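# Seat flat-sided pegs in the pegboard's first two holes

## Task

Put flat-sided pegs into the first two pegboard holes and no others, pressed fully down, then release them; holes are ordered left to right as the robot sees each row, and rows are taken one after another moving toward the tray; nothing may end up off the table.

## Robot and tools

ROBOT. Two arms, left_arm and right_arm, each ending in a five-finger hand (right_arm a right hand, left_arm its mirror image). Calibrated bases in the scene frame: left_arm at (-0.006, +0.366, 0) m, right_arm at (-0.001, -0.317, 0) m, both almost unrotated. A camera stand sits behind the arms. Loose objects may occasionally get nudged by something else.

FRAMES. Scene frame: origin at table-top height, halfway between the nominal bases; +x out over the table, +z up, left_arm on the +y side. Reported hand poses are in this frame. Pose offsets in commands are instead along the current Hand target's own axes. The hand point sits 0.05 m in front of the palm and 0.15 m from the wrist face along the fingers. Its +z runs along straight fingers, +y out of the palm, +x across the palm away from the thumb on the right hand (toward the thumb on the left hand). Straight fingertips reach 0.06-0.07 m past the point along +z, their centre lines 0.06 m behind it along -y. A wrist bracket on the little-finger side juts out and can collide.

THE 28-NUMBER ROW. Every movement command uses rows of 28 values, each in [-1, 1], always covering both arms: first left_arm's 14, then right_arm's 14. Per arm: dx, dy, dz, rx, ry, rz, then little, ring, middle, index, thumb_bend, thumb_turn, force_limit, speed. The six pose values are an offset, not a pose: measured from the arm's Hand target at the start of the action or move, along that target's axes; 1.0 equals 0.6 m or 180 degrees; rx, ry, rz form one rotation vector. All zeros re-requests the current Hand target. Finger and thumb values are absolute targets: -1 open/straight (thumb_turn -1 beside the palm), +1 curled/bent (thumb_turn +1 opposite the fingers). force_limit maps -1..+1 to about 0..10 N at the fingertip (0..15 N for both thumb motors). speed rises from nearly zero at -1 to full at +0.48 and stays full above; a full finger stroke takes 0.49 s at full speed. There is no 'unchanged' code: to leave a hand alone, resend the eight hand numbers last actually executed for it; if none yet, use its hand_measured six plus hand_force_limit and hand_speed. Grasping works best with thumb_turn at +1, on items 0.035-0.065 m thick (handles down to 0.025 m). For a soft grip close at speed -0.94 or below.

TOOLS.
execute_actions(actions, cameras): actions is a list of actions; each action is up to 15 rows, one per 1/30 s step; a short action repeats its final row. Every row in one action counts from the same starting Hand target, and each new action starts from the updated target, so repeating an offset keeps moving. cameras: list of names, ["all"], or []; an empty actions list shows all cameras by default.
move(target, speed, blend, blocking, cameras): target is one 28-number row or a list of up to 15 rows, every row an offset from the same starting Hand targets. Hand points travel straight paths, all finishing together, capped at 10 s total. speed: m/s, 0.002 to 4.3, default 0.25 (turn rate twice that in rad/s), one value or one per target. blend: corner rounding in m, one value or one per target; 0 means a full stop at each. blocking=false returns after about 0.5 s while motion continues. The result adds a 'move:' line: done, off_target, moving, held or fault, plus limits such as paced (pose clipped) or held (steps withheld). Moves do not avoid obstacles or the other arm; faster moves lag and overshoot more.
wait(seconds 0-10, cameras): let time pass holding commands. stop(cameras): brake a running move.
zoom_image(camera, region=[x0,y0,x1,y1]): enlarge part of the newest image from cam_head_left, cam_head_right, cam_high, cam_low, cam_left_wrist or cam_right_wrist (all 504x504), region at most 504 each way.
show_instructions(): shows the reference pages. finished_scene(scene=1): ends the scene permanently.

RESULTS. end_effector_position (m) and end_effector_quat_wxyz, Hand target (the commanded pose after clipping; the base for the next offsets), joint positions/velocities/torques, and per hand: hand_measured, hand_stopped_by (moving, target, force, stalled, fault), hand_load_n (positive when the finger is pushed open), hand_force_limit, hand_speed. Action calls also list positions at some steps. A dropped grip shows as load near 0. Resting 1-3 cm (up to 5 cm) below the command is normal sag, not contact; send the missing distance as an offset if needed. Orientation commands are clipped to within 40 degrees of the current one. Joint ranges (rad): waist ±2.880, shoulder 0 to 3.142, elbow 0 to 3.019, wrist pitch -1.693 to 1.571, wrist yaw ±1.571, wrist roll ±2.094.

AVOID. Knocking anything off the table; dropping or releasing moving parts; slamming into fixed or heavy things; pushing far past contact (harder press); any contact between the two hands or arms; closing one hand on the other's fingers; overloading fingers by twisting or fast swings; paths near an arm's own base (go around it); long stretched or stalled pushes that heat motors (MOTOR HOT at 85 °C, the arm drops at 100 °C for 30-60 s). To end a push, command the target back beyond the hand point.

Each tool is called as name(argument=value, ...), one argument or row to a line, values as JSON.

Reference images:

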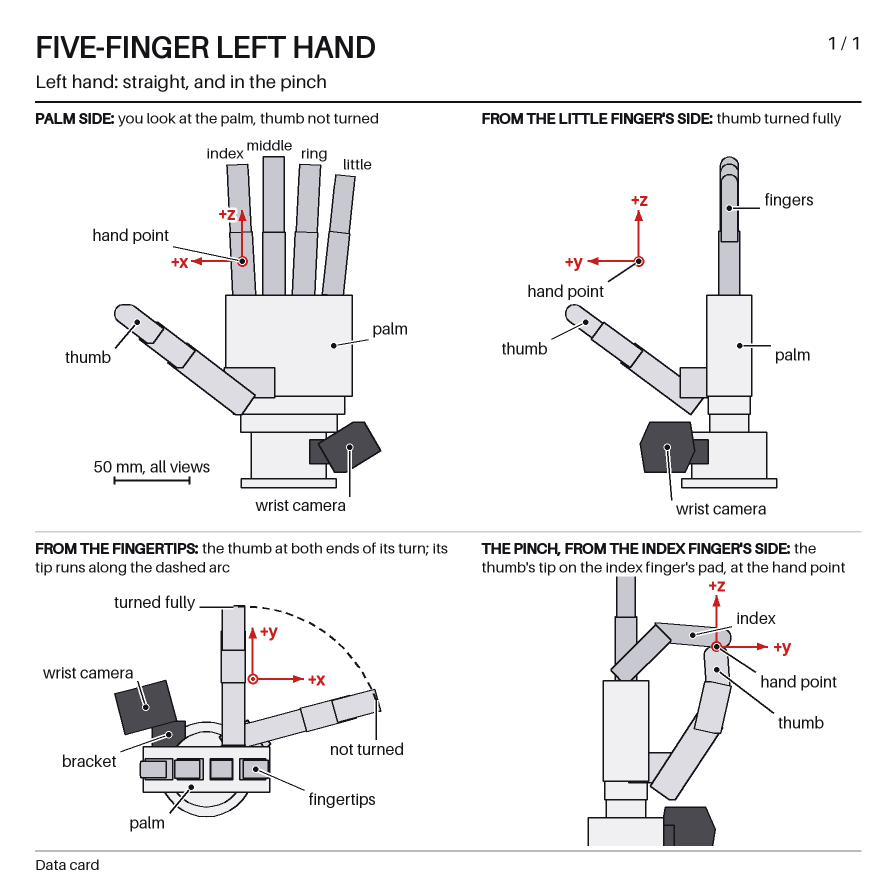

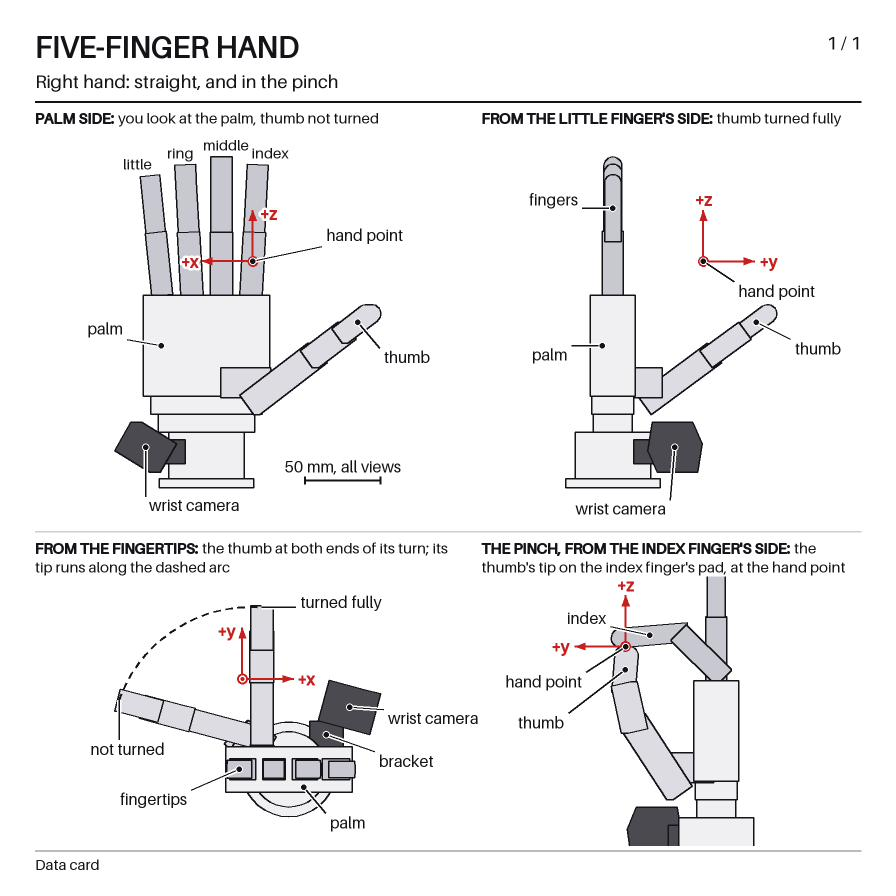

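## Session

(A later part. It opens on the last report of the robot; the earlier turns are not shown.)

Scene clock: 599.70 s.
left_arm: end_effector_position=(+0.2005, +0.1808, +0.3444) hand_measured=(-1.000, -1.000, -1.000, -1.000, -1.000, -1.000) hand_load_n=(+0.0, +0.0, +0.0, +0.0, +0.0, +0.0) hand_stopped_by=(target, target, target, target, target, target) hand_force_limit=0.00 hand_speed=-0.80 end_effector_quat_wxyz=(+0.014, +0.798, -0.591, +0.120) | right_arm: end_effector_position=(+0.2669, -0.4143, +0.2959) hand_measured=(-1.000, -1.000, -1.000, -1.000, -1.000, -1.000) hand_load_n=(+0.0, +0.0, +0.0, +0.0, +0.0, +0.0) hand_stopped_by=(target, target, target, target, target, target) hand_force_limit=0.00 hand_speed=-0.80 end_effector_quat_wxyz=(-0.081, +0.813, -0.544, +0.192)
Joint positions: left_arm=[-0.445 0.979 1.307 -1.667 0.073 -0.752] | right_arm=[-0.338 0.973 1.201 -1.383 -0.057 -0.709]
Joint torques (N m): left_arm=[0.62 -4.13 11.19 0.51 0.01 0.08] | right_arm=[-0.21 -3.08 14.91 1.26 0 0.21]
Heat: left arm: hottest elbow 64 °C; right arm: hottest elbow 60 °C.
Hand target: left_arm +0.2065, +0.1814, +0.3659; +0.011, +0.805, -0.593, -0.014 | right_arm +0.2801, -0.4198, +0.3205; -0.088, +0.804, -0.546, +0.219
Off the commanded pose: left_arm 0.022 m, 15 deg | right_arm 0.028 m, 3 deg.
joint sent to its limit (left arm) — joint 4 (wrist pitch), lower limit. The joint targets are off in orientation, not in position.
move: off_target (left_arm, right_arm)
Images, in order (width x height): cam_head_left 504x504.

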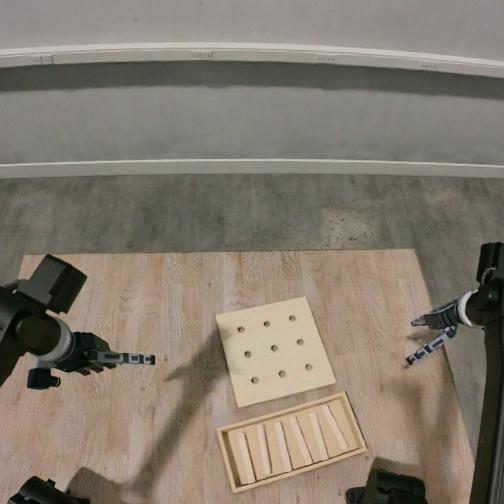

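move(
  target=[0.448,0.138,0.327,0.3215,0.3368,0.4507,-1,-1,-0.15,-0.15,-0.15,1,0,0,0,0,0,0,0,0,-1,-1,-1,-1,-1,-1,0,-0.8],
  speed=0.25,
  cameras=["all"],
)

Scene clock: 633.17 s.
left_arm: end_effector_position=(+0.2017, -0.0936, +0.1642) hand_measured=(-1.000, -1.000, -0.150, -0.150, -0.150, +1.000) hand_load_n=(+0.0, +0.0, +0.0, +0.0, +0.0, +0.0) hand_stopped_by=(target, target, target, target, target, target) hand_force_limit=0.00 hand_speed=0.00 end_effector_quat_wxyz=(+0.060, -0.095, +0.795, -0.596) | right_arm: end_effector_position=(+0.2669, -0.4144, +0.2959) hand_measured=(-1.000, -1.000, -1.000, -1.000, -1.000, -1.000) hand_load_n=(+0.0, +0.0, +0.0, +0.0, +0.0, +0.0) hand_stopped_by=(target, target, target, target, target, target) hand_force_limit=0.00 hand_speed=-0.80 end_effector_quat_wxyz=(-0.081, +0.813, -0.544, +0.192)
Joint positions: left_arm=[-0.954 1.24 0.653 0.278 0.378 0.098] | right_arm=[-0.338 0.973 1.201 -1.383 -0.057 -0.708]
Joint torques (N m): left_arm=[-1.2 -8.23 7.72 2.99 0.15 0.11] | right_arm=[-0.21 -3.08 14.94 1.26 -0.01 0.19]
Heat: left arm: hottest elbow 63 °C; right arm: hottest elbow 63 °C.
Hand target: left_arm +0.2000, -0.1000, +0.1698; +0.063, -0.082, +0.789, -0.605 | right_arm +0.2801, -0.4198, +0.3205; -0.088, +0.804, -0.546, +0.219
Off the commanded pose: left_arm 0.009 m, 2 deg | right_arm 0.028 m, 3 deg.
move: off_target (right_arm)

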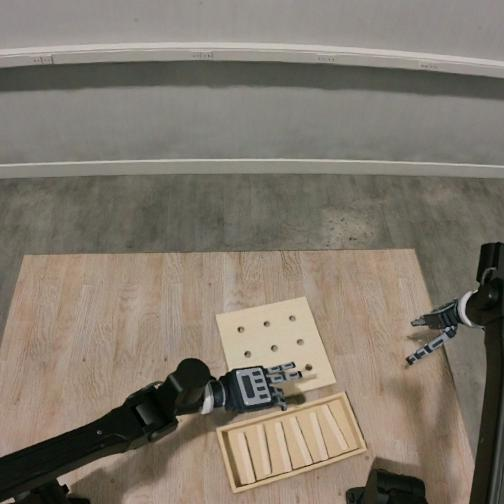

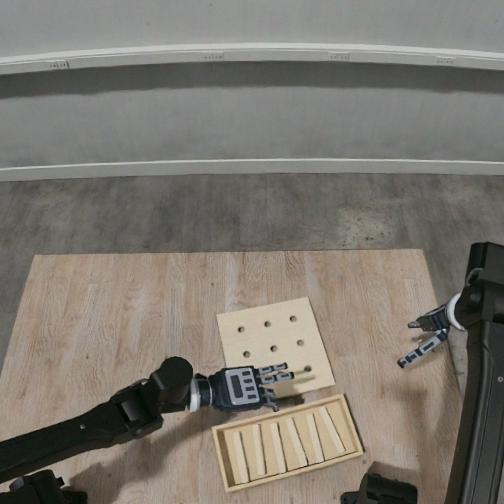

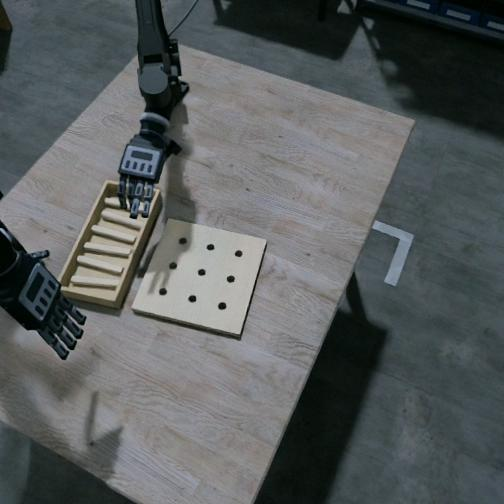

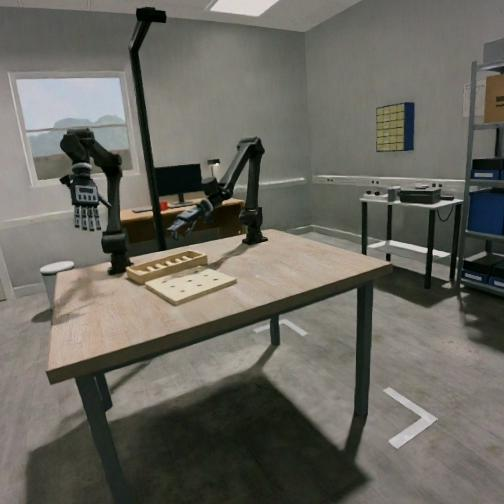

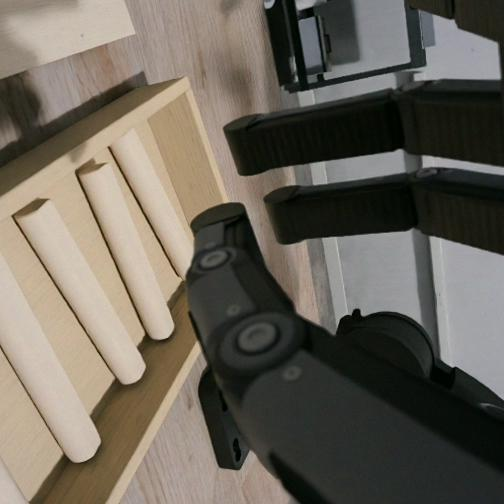

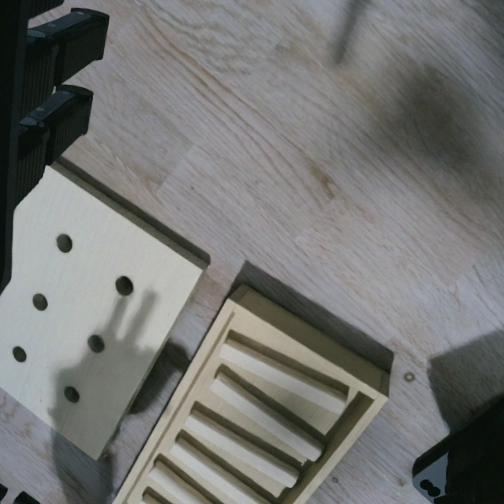

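zoom_image(
  camera="cam_left_wrist",
  region=[150, 80, 350, 280],
)

Scaled by 2.520 from the camera's 504x504 image, which has a finer 720x720 frame.

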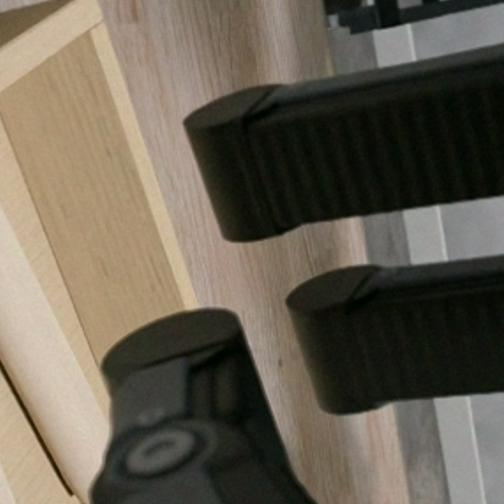

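move(
  target=[0.0415,0.0995,0.0793,0,0,0,-1,-1,-0.15,-0.15,-0.15,1,0,0,0,0,0,0,0,0,-1,-1,-1,-1,-1,-1,0,-0.8],
  speed=0.15,
  cameras=["cam_head_left","cam_high","cam_left_wrist"],
)

Scene clock: 693.60 s.
left_arm: end_effector_position=(+0.1842, -0.1276, +0.0925) hand_measured=(-1.000, -1.000, -0.150, -0.150, -0.150, +1.000) hand_load_n=(+0.0, +0.0, +0.0, +0.0, +0.0, +0.0) hand_stopped_by=(target, target, target, target, target, target) hand_force_limit=0.00 hand_speed=0.00 end_effector_quat_wxyz=(+0.063, -0.085, +0.797, -0.594) | right_arm: end_effector_position=(+0.2669, -0.4144, +0.2959) hand_measured=(-1.000, -1.000, -1.000, -1.000, -1.000, -1.000) hand_load_n=(+0.0, +0.0, +0.0, +0.0, +0.0, +0.0) hand_stopped_by=(target, target, target, target, target, target) hand_force_limit=0.00 hand_speed=-0.80 end_effector_quat_wxyz=(-0.081, +0.813, -0.544, +0.192)
Joint positions: left_arm=[-1.047 1.462 0.614 0.544 0.296 0.09] | right_arm=[-0.338 0.973 1.201 -1.383 -0.057 -0.708]
Joint torques (N m): left_arm=[-1.32 -10.34 6.57 3.14 -0.12 -0.09] | right_arm=[-0.26 -3.08 14.91 1.26 0 0.19]
Heat: left arm: hottest elbow 54 °C; right arm: hottest elbow 67 °C.
Hand target: left_arm +0.1818, -0.1349, +0.0999; +0.063, -0.082, +0.789, -0.605 | right_arm +0.2801, -0.4198, +0.3205; -0.088, +0.804, -0.546, +0.219
Off the commanded pose: left_arm 0.011 m, 2 deg | right_arm 0.028 m, 3 deg.
move: off_target (left_arm, right_arm)
Images, in order (width x height): cam_head_left 504x504, cam_high 504x504, cam_left_wrist 504x504.

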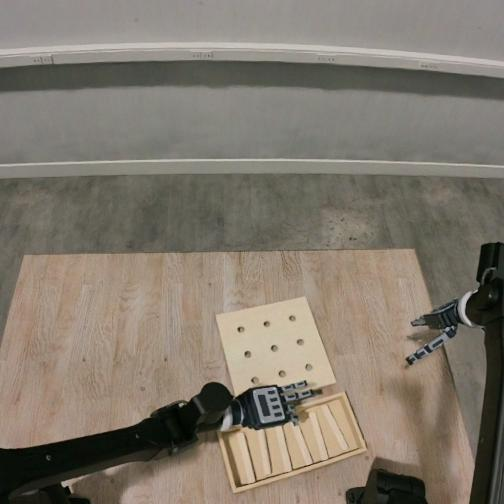

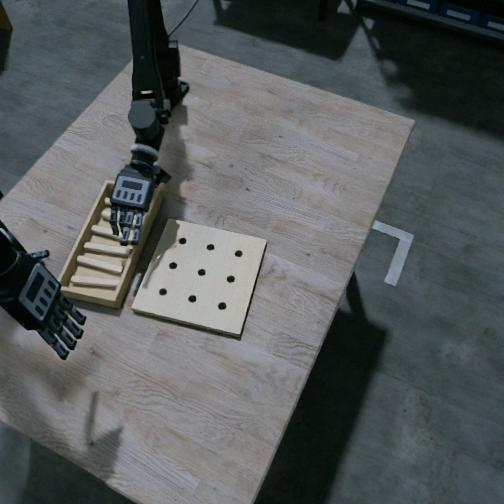

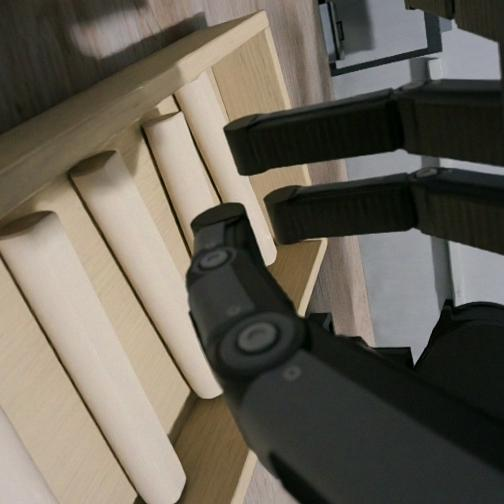

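zoom_image(
  camera="cam_head_left",
  region=[200, 360, 380, 500],
)

zoom_image(
  camera="cam_high",
  region=[50, 160, 190, 310],
)

Scaled by 2.800 from the camera's 504x504 image, which has a finer 720x720 frame.

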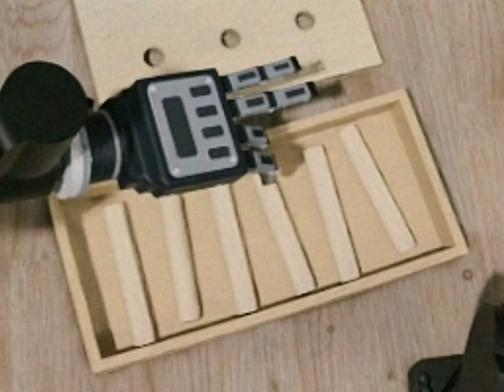

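Scaled by 3.360 from the camera's 504x504 image, which has a finer 720x720 frame.

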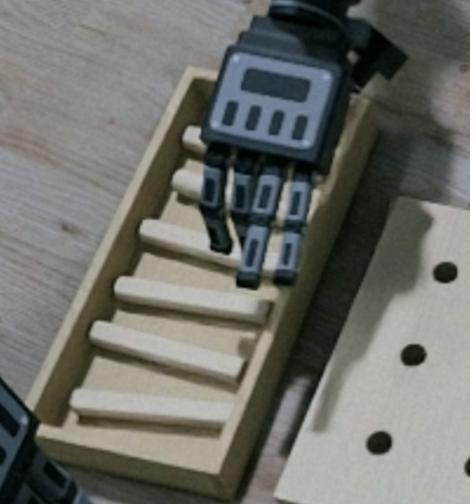

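move(
  target=[0.0196,0.0729,0.0308,0.0004,-0.0160,-0.0044,-1,-1,-0.15,-0.15,-0.15,1,0,0,0,0,0,0,0,0,-1,-1,-1,-1,-1,-1,0,-0.8],
  speed=0.1,
  cameras=["cam_head_left","cam_high","cam_left_wrist"],
)

Scene clock: 746.93 s.
left_arm: end_effector_position=(+0.1759, -0.1374, +0.0478) hand_measured=(-1.000, -1.000, -0.150, -0.150, -0.150, +1.000) hand_load_n=(+0.0, +0.0, +0.0, +0.0, +0.0, +0.0) hand_stopped_by=(target, target, target, target, target, target) hand_force_limit=0.00 hand_speed=0.00 end_effector_quat_wxyz=(+0.081, -0.105, +0.793, -0.594) | right_arm: end_effector_position=(+0.2669, -0.4144, +0.2959) hand_measured=(-1.000, -1.000, -1.000, -1.000, -1.000, -1.000) hand_load_n=(+0.5, +0.0, +0.0, +0.0, +0.0, -0.5) hand_stopped_by=(target, target, target, target, target, target) hand_force_limit=0.00 hand_speed=-0.80 end_effector_quat_wxyz=(-0.081, +0.813, -0.544, +0.192)
Joint positions: left_arm=[-1.102 1.6 0.58 0.73 0.191 0.06] | right_arm=[-0.338 0.973 1.201 -1.383 -0.057 -0.708]
Joint torques (N m): left_arm=[-1.49 -10.99 5.38 3.04 -0.14 -0.07] | right_arm=[-0.26 -3.08 14.94 1.25 0 0.19]
Heat: left arm: hottest elbow 50 °C; right arm: hottest elbow 69 °C.
Hand target: left_arm +0.1718, -0.1438, +0.0530; +0.079, -0.103, +0.786, -0.604 | right_arm +0.2801, -0.4198, +0.3205; -0.088, +0.804, -0.546, +0.219
Off the commanded pose: left_arm 0.009 m, 1 deg | right_arm 0.028 m, 3 deg.
move: off_target (right_arm)
Images, in order (width x height): cam_head_left 504x504, cam_high 504x504, cam_left_wrist 504x504.

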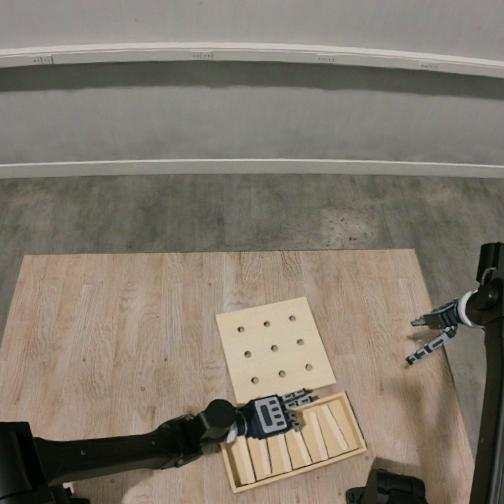

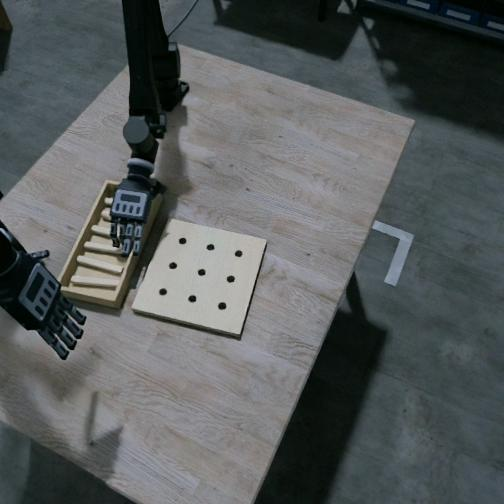

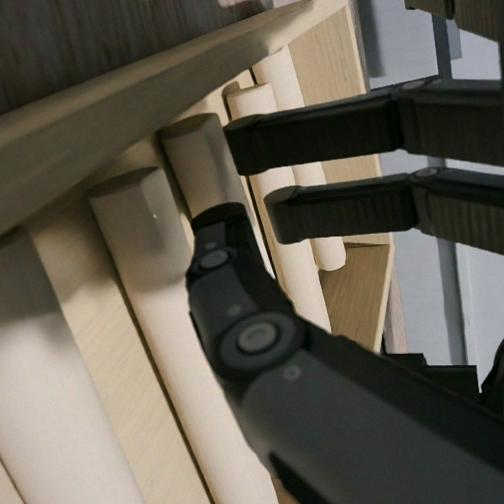

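zoom_image(
  camera="cam_head_left",
  region=[220, 370, 360, 480],
)

zoom_image(
  camera="cam_high",
  region=[80, 170, 180, 280],
)

Scaled by 3.600 from the camera's 504x504 image, which has a finer 720x720 frame.

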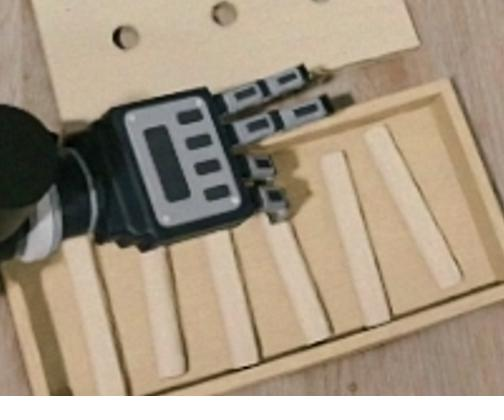

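Scaled by 4.582 from the camera's 504x504 image, which has a finer 720x720 frame.

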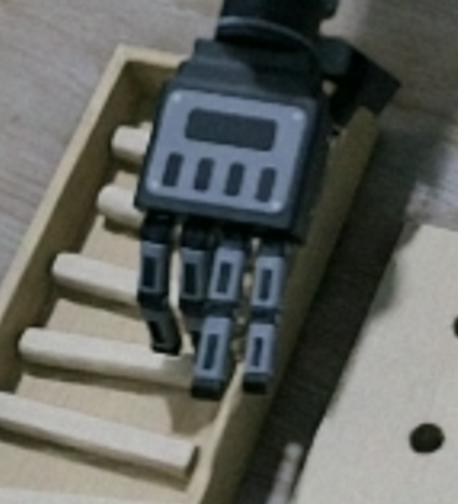

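move(
  target=[0,0.0272,0.0065,0,0,0,-1,-1,-0.15,-0.15,-0.15,1,0,0,-0.0786,0.193,-0.0304,0,0,0,-1,-1,-1,-1,-1,-1,0,-0.8],
  speed=0.1,
  cameras=["cam_head_left","cam_high","cam_left_wrist"],
)

zoom_image(
  camera="cam_head_left",
  region=[220, 370, 360, 480],
)

zoom_image(
  camera="cam_left_wrist",
  region=[60, 80, 310, 330],
)

Scene clock: 795.53 s.
left_arm: end_effector_position=(+0.1780, -0.1427, +0.0423) hand_measured=(-1.000, -1.000, -0.150, -0.150, -0.150, +1.000) hand_load_n=(+0.0, +0.0, +0.5, +0.0, +0.0, +0.0) hand_stopped_by=(target, target, target, target, target, target) hand_force_limit=0.00 hand_speed=0.00 end_effector_quat_wxyz=(+0.084, -0.103, +0.785, -0.605) | right_arm: end_effector_position=(+0.1663, -0.4190, +0.2881) hand_measured=(-1.000, -1.000, -1.000, -1.000, -1.000, -1.000) hand_load_n=(+0.0, +0.0, +0.0, +0.0, +0.0, +0.0) hand_stopped_by=(target, target, target, target, target, target) hand_force_limit=0.00 hand_speed=-0.80 end_effector_quat_wxyz=(-0.091, +0.805, -0.541, +0.228)
Joint positions: left_arm=[-1.103 1.644 0.58 0.802 0.19 0.058] | right_arm=[-0.568 0.683 1.043 -1.461 -0.162 -0.909]
Joint torques (N m): left_arm=[-1.38 -10.34 4.53 2.77 -0.15 -0.08] | right_arm=[-1.44 -0.38 8.27 0.9 -0.2 0]
Heat: left arm: hottest elbow 48 °C; right arm: hottest elbow 70 °C.
Hand target: left_arm +0.1717, -0.1434, +0.0362; +0.079, -0.103, +0.786, -0.604 | right_arm +0.1602, -0.4199, +0.2806; -0.088, +0.804, -0.546, +0.219
Off the commanded pose: left_arm 0.009 m, 1 deg | right_arm 0.010 m, 1 deg.
move: done
Images, in order (width x height): cam_head_left 504x504, cam_high 504x504, cam_left_wrist 504x504.

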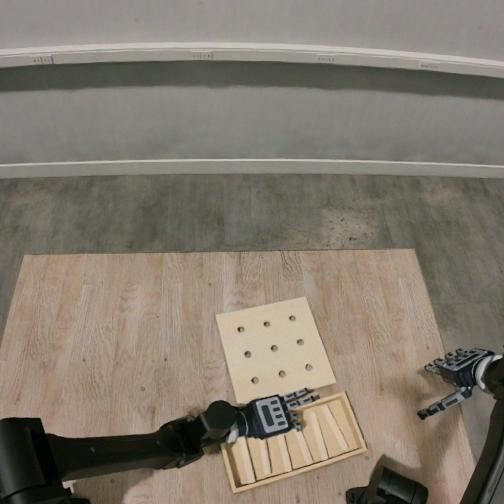

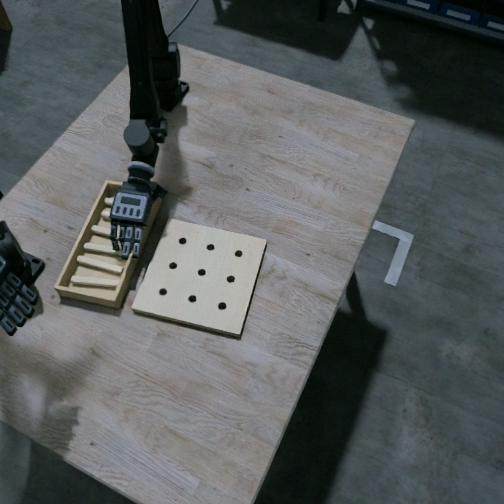

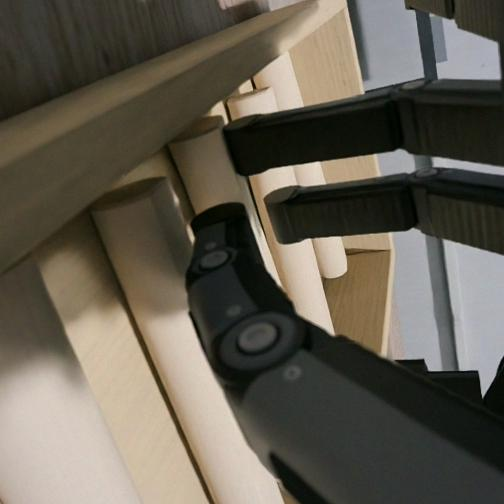

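Scaled by 3.600 from the camera's 504x504 image, which has a finer 720x720 frame.

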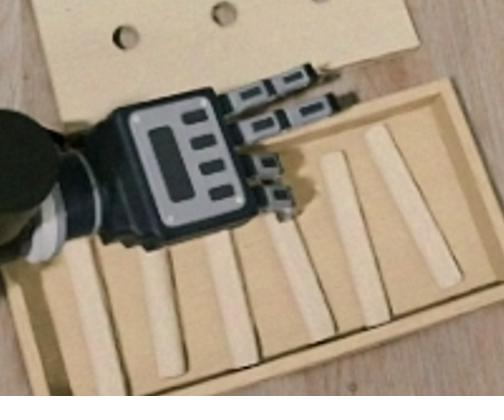

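Scaled by 2.016 from the camera's 504x504 image, which has a finer 720x720 frame.

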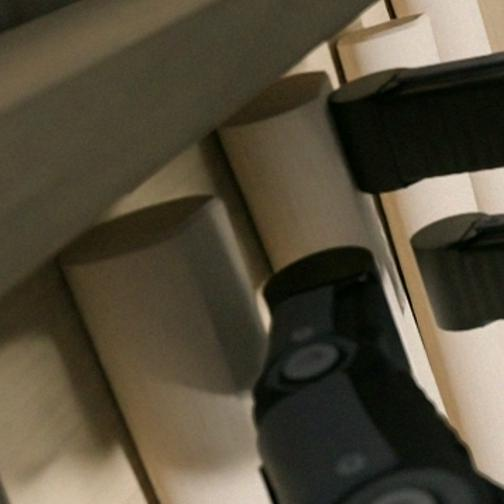

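zoom_image(
  camera="cam_high",
  region=[90, 190, 170, 280],
)

Scaled by 5.600 from the camera's 504x504 image, which has a finer 720x720 frame.

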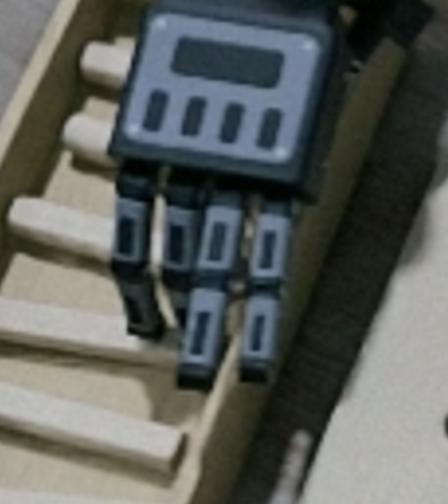

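execute_actions(
  actions=[],
)

zoom_image(
  camera="cam_low",
  region=[120, 220, 240, 310],
)

Scene clock: 867.77 s.
left_arm: end_effector_position=(+0.1780, -0.1427, +0.0423) hand_measured=(-1.000, -1.000, -0.150, -0.150, -0.150, +1.000) hand_load_n=(+0.0, +0.0, +0.5, +0.0, +0.0, +0.0) hand_stopped_by=(target, target, target, target, target, target) hand_force_limit=0.00 hand_speed=0.00 end_effector_quat_wxyz=(+0.084, -0.103, +0.785, -0.605) | right_arm: end_effector_position=(+0.1663, -0.4191, +0.2881) hand_measured=(-1.000, -1.000, -1.000, -1.000, -1.000, -1.000) hand_load_n=(+0.0, +0.0, +0.0, +0.0, +0.0, +0.0) hand_stopped_by=(target, target, target, target, target, target) hand_force_limit=0.00 hand_speed=-0.80 end_effector_quat_wxyz=(-0.090, +0.805, -0.540, +0.228)
Joint positions: left_arm=[-1.103 1.644 0.58 0.802 0.19 0.058] | right_arm=[-0.568 0.683 1.043 -1.461 -0.162 -0.91]
Joint velocities: within noise
Joint torques (N m): left_arm=[-1.32 -10.4 4.52 2.78 -0.15 -0.08] | right_arm=[-1.32 -0.62 8.25 0.91 -0.2 0]
Heat: left arm: hottest elbow 46 °C; right arm: hottest elbow 57 °C.
Hand target: left_arm +0.1717, -0.1434, +0.0362; +0.079, -0.103, +0.786, -0.604 | right_arm +0.1602, -0.4199, +0.2806; -0.088, +0.804, -0.546, +0.219
Off the commanded pose: left_arm 0.009 m, 1 deg | right_arm 0.010 m, 1 deg.

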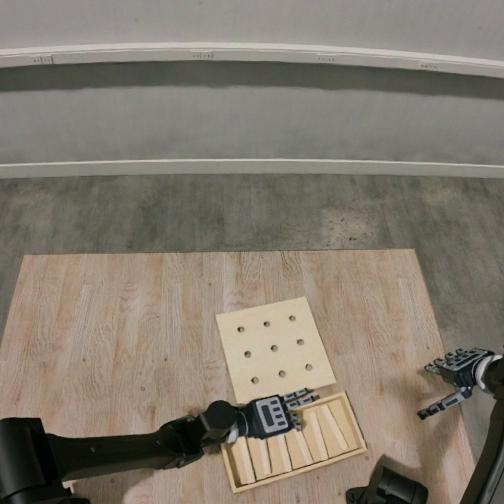

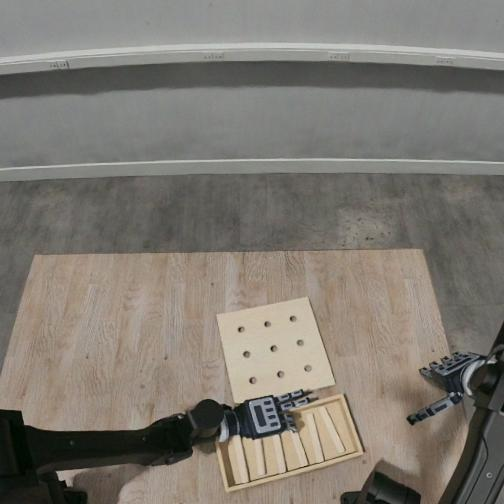

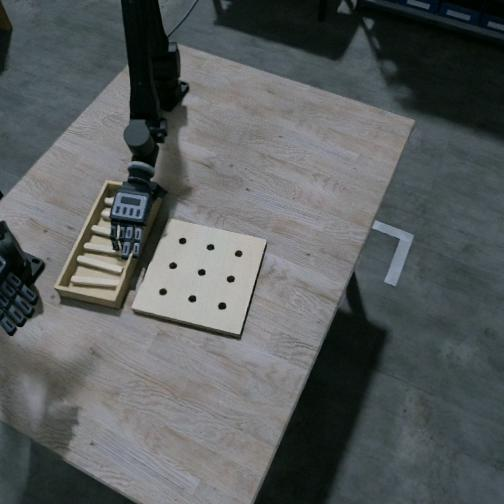

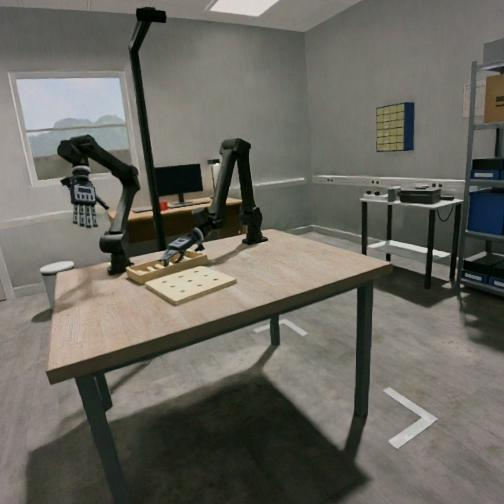

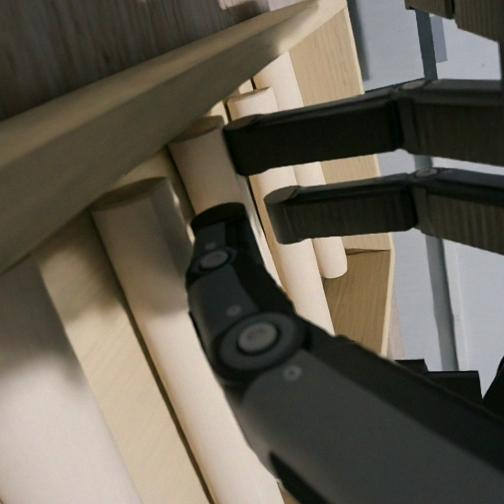

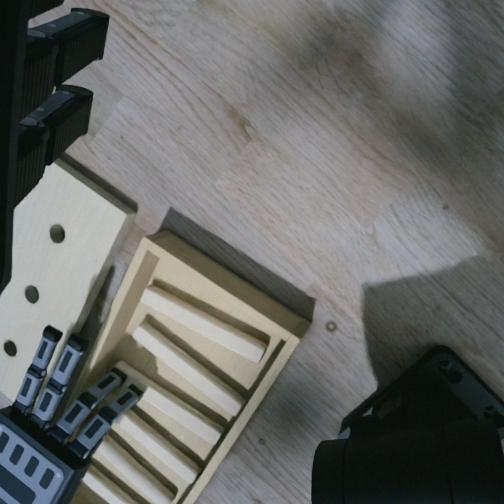

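Scaled by 4.200 from the camera's 504x504 image, which has a finer 720x720 frame.

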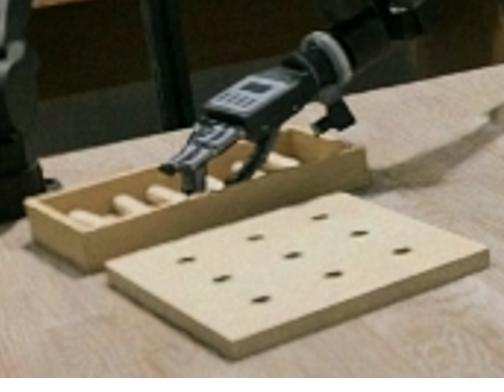

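zoom_image(
  camera="cam_right_wrist",
  region=[0, 300, 200, 500],
)

zoom_image(
  camera="cam_low",
  region=[145, 235, 205, 280],
)

Scaled by 2.520 from the camera's 504x504 image, which has a finer 720x720 frame.

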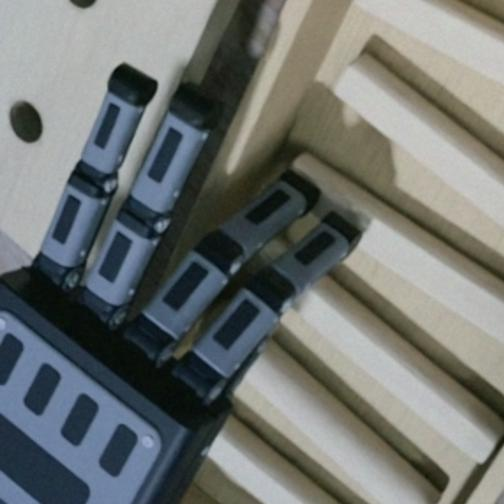

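Scaled by 8.400 from the camera's 504x504 image, which has a finer 720x720 frame.

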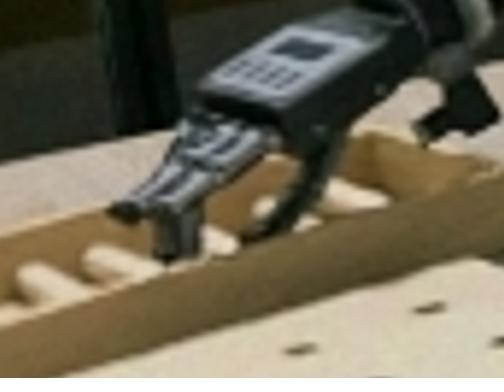

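move(
  target=[0.0042,-0.0375,-0.052,0,0.027,0.007,-1,-1,-0.15,-0.15,-0.15,1,0,0,0,0,0,0,0,0,-1,-1,-1,-1,-1,-1,0,-0.8],
  speed=0.1,
  cameras=["cam_head_left","cam_left_wrist","cam_right_wrist"],
)

zoom_image(
  camera="cam_left_wrist",
  region=[0, 80, 310, 330],
)

zoom_image(
  camera="cam_right_wrist",
  region=[0, 300, 200, 500],
)

Scene clock: 900.33 s.
left_arm: end_effector_position=(+0.1573, -0.1228, +0.0620) hand_measured=(-1.000, -1.000, -0.150, -0.150, -0.150, +1.000) hand_load_n=(+0.0, +0.0, +0.0, +0.0, +0.0, +0.0) hand_stopped_by=(target, target, target, target, target, target) hand_force_limit=0.00 hand_speed=0.00 end_effector_quat_wxyz=(+0.047, -0.069, +0.791, -0.606) | right_arm: end_effector_position=(+0.1662, -0.4191, +0.2881) hand_measured=(-1.000, -1.000, -1.000, -1.000, -1.000, -1.000) hand_load_n=(-0.5, +0.0, +0.0, +0.0, +0.0, +0.0) hand_stopped_by=(target, target, target, target, target, target) hand_force_limit=0.00 hand_speed=-0.80 end_effector_quat_wxyz=(-0.090, +0.805, -0.540, +0.228)
Joint positions: left_arm=[-1.08 1.537 0.541 0.719 0.313 0.077] | right_arm=[-0.569 0.683 1.043 -1.461 -0.162 -0.91]
Joint torques (N m): left_arm=[0.79 -11.69 5.35 1.8 0.13 0.06] | right_arm=[-1.32 -0.62 8.25 0.91 -0.21 0]
Heat: left arm: hottest elbow 46 °C; right arm: hottest elbow 55 °C.
Hand target: left_arm +0.1630, -0.1205, +0.0659; +0.052, -0.069, +0.790, -0.607 | right_arm +0.1602, -0.4199, +0.2806; -0.088, +0.804, -0.546, +0.219
Off the commanded pose: left_arm 0.007 m, 1 deg | right_arm 0.010 m, 1 deg.
move: done
Images, in order (width x height): cam_head_left 504x504, cam_left_wrist 504x504, cam_right_wrist 504x504.

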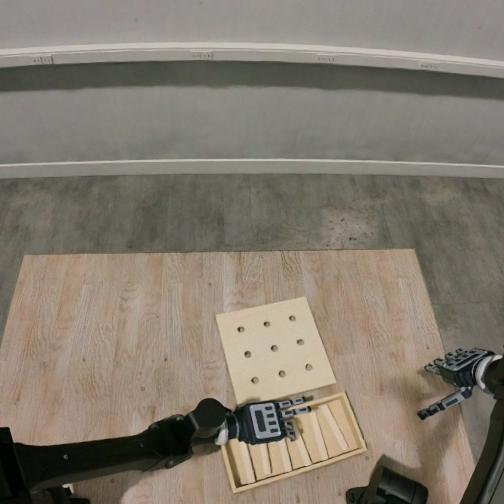

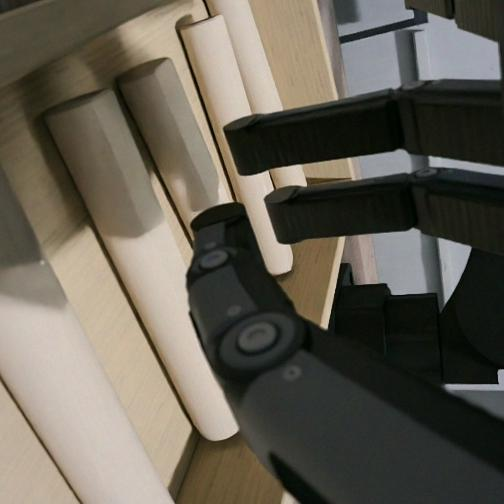

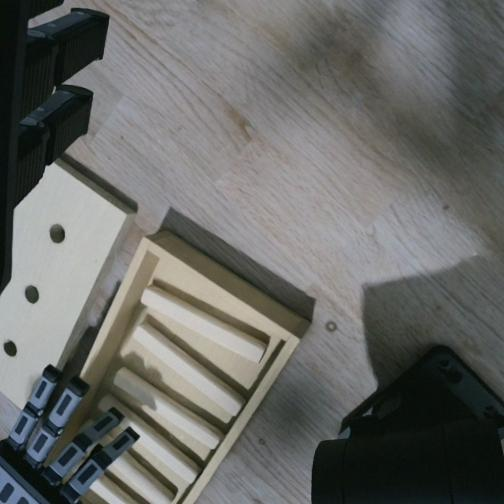

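Scaled by 1.626 from the camera's 504x504 image, which has a finer 720x720 frame.

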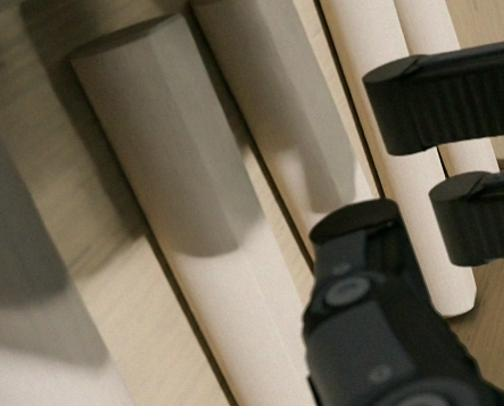

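Scaled by 2.520 from the camera's 504x504 image, which has a finer 720x720 frame.

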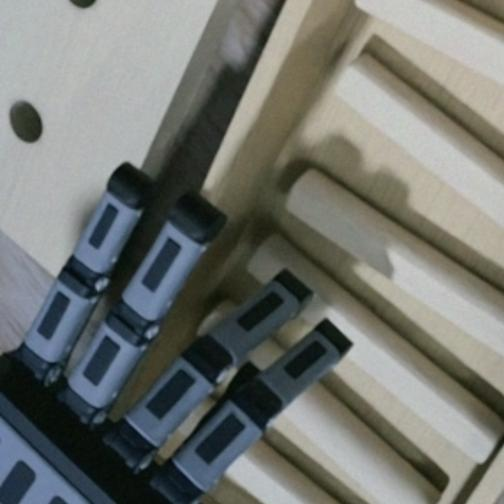

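move(
  target=[-0.0162,0.0288,-0.0182,0,0.0177,0.0047,-1,-1,-0.15,-0.15,-0.15,1,0,0,0,0,0,0,0,0,-1,-1,-1,-1,-1,-1,0,-0.8],
  speed=0.1,
  cameras=["cam_left_wrist","cam_right_wrist"],
)

zoom_image(
  camera="cam_right_wrist",
  region=[0, 300, 200, 500],
)

Scene clock: 943.33 s.
left_arm: end_effector_position=(+0.1625, -0.1030, +0.0486) hand_measured=(-1.000, -1.000, -0.150, -0.150, -0.150, +1.000) hand_load_n=(+0.0, +0.0, +0.0, +0.0, +0.0, +0.0) hand_stopped_by=(target, target, target, target, target, target) hand_force_limit=0.00 hand_speed=0.00 end_effector_quat_wxyz=(+0.025, -0.050, +0.798, -0.600) | right_arm: end_effector_position=(+0.1662, -0.4191, +0.2881) hand_measured=(-1.000, -1.000, -1.000, -1.000, -1.000, -1.000) hand_load_n=(+0.0, +0.0, +0.0, +0.0, +0.0, +0.0) hand_stopped_by=(target, target, target, target, target, target) hand_force_limit=0.00 hand_speed=-0.80 end_effector_quat_wxyz=(-0.090, +0.805, -0.540, +0.228)
Joint positions: left_arm=[-1.015 1.551 0.519 0.721 0.43 0.113] | right_arm=[-0.569 0.683 1.043 -1.461 -0.162 -0.91]
Joint torques (N m): left_arm=[0.73 -9.93 5.14 3.14 0.17 0.11] | right_arm=[-1.38 -0.62 8.27 0.92 -0.2 0]
Heat: left arm: hottest elbow 46 °C; right arm: hottest elbow 54 °C.
Hand target: left_arm +0.1699, -0.1040, +0.0519; +0.035, -0.046, +0.792, -0.608 | right_arm +0.1602, -0.4199, +0.2806; -0.088, +0.804, -0.546, +0.219
Off the commanded pose: left_arm 0.008 m, 2 deg | right_arm 0.010 m, 1 deg.
move: done
Images, in order (width x height): cam_left_wrist 504x504, cam_right_wrist 504x504.

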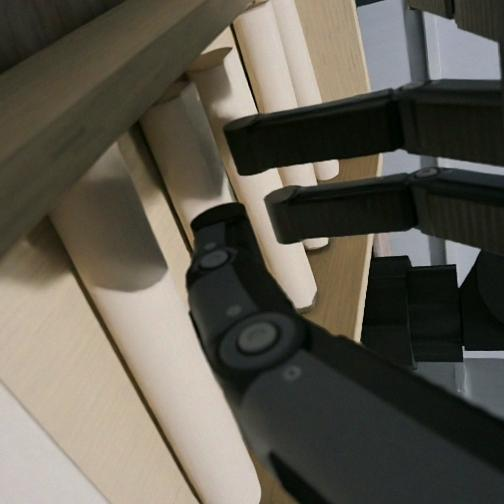

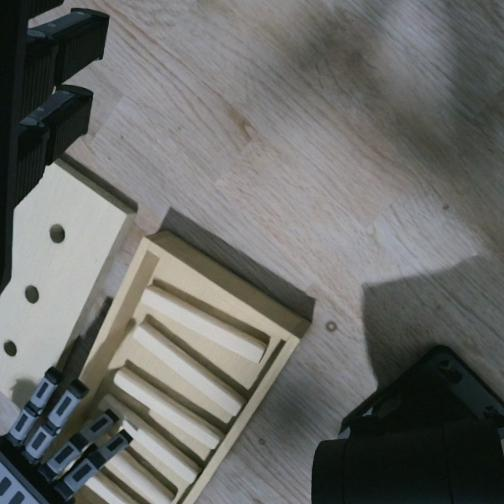

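Scaled by 2.520 from the camera's 504x504 image, which has a finer 720x720 frame.

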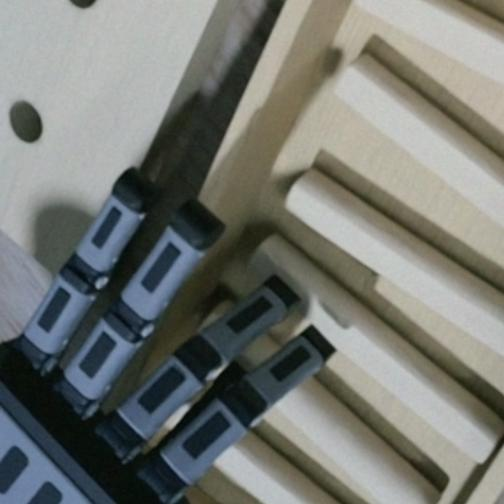

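zoom_image(
  camera="cam_left_wrist",
  region=[100, 30, 350, 280],
)

Scaled by 2.016 from the camera's 504x504 image, which has a finer 720x720 frame.

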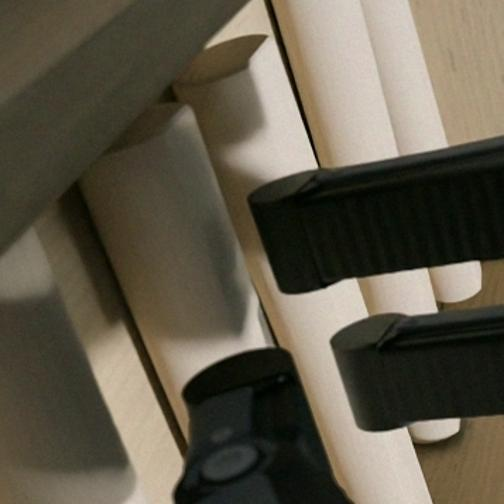

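move(
  target=[-0.0067,0.0187,0.0077,0,0,0,-1,-1,-0.15,-0.15,-0.15,1,0,0,0,0,0,0,0,0,-1,-1,-1,-1,-1,-1,0,-0.8],
  speed=0.1,
  cameras=["cam_left_wrist","cam_right_wrist"],
)

zoom_image(
  camera="cam_right_wrist",
  region=[0, 300, 200, 500],
)

zoom_image(
  camera="cam_left_wrist",
  region=[100, 30, 350, 280],
)

Scene clock: 1013.87 s.
left_arm: end_effector_position=(+0.1648, -0.1053, +0.0416) hand_measured=(-1.000, -1.000, -0.150, -0.150, -0.150, +1.000) hand_load_n=(+0.0, +0.0, +0.5, +0.0, +0.0, +0.0) hand_stopped_by=(target, target, target, target, target, target) hand_force_limit=0.00 hand_speed=0.00 end_effector_quat_wxyz=(+0.026, -0.045, +0.794, -0.606) | right_arm: end_effector_position=(+0.1662, -0.4191, +0.2881) hand_measured=(-1.000, -1.000, -1.000, -1.000, -1.000, -1.000) hand_load_n=(+0.0, +0.0, +0.0, +0.0, +0.0, +0.0) hand_stopped_by=(target, target, target, target, target, target) hand_force_limit=0.00 hand_speed=-0.80 end_effector_quat_wxyz=(-0.090, +0.805, -0.540, +0.228)
Joint positions: left_arm=[-1.01 1.59 0.519 0.774 0.44 0.116] | right_arm=[-0.569 0.683 1.043 -1.461 -0.162 -0.91]
Joint torques (N m): left_arm=[1.08 -9.47 5.11 2.88 0.06 0.11] | right_arm=[-1.44 -0.62 8.25 0.9 -0.2 0]
Heat: left arm: hottest elbow 46 °C; right arm: hottest elbow 54 °C.
Hand target: left_arm +0.1741, -0.1051, +0.0399; +0.035, -0.046, +0.792, -0.608 | right_arm +0.1602, -0.4199, +0.2806; -0.088, +0.804, -0.546, +0.219
Off the commanded pose: left_arm 0.009 m, 1 deg | right_arm 0.010 m, 1 deg.
move: done
Images, in order (width x height): cam_left_wrist 504x504, cam_right_wrist 504x504.

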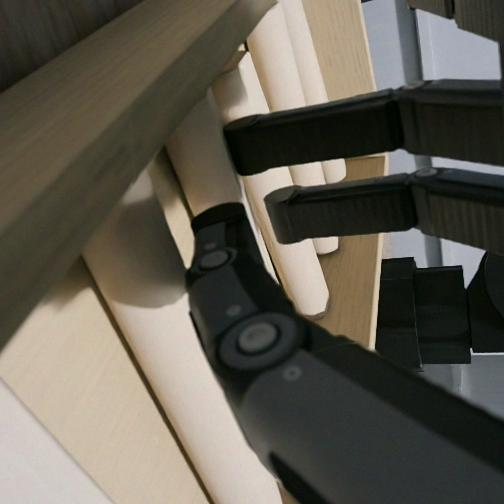

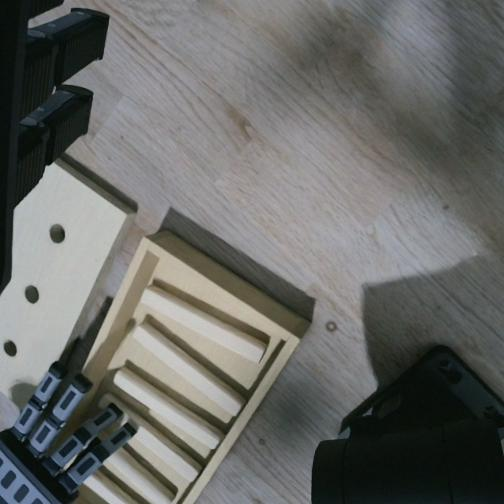

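Scaled by 2.520 from the camera's 504x504 image, which has a finer 720x720 frame.

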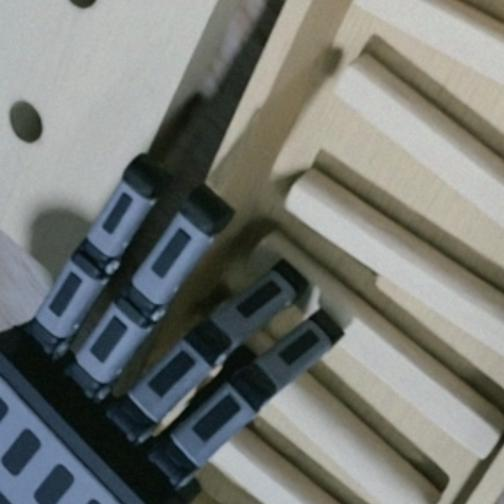

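Scaled by 2.016 from the camera's 504x504 image, which has a finer 720x720 frame.

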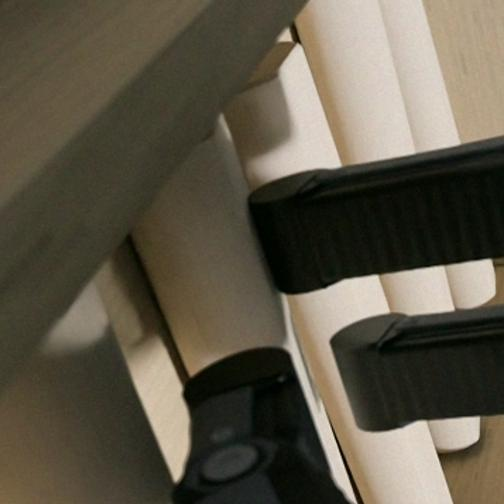

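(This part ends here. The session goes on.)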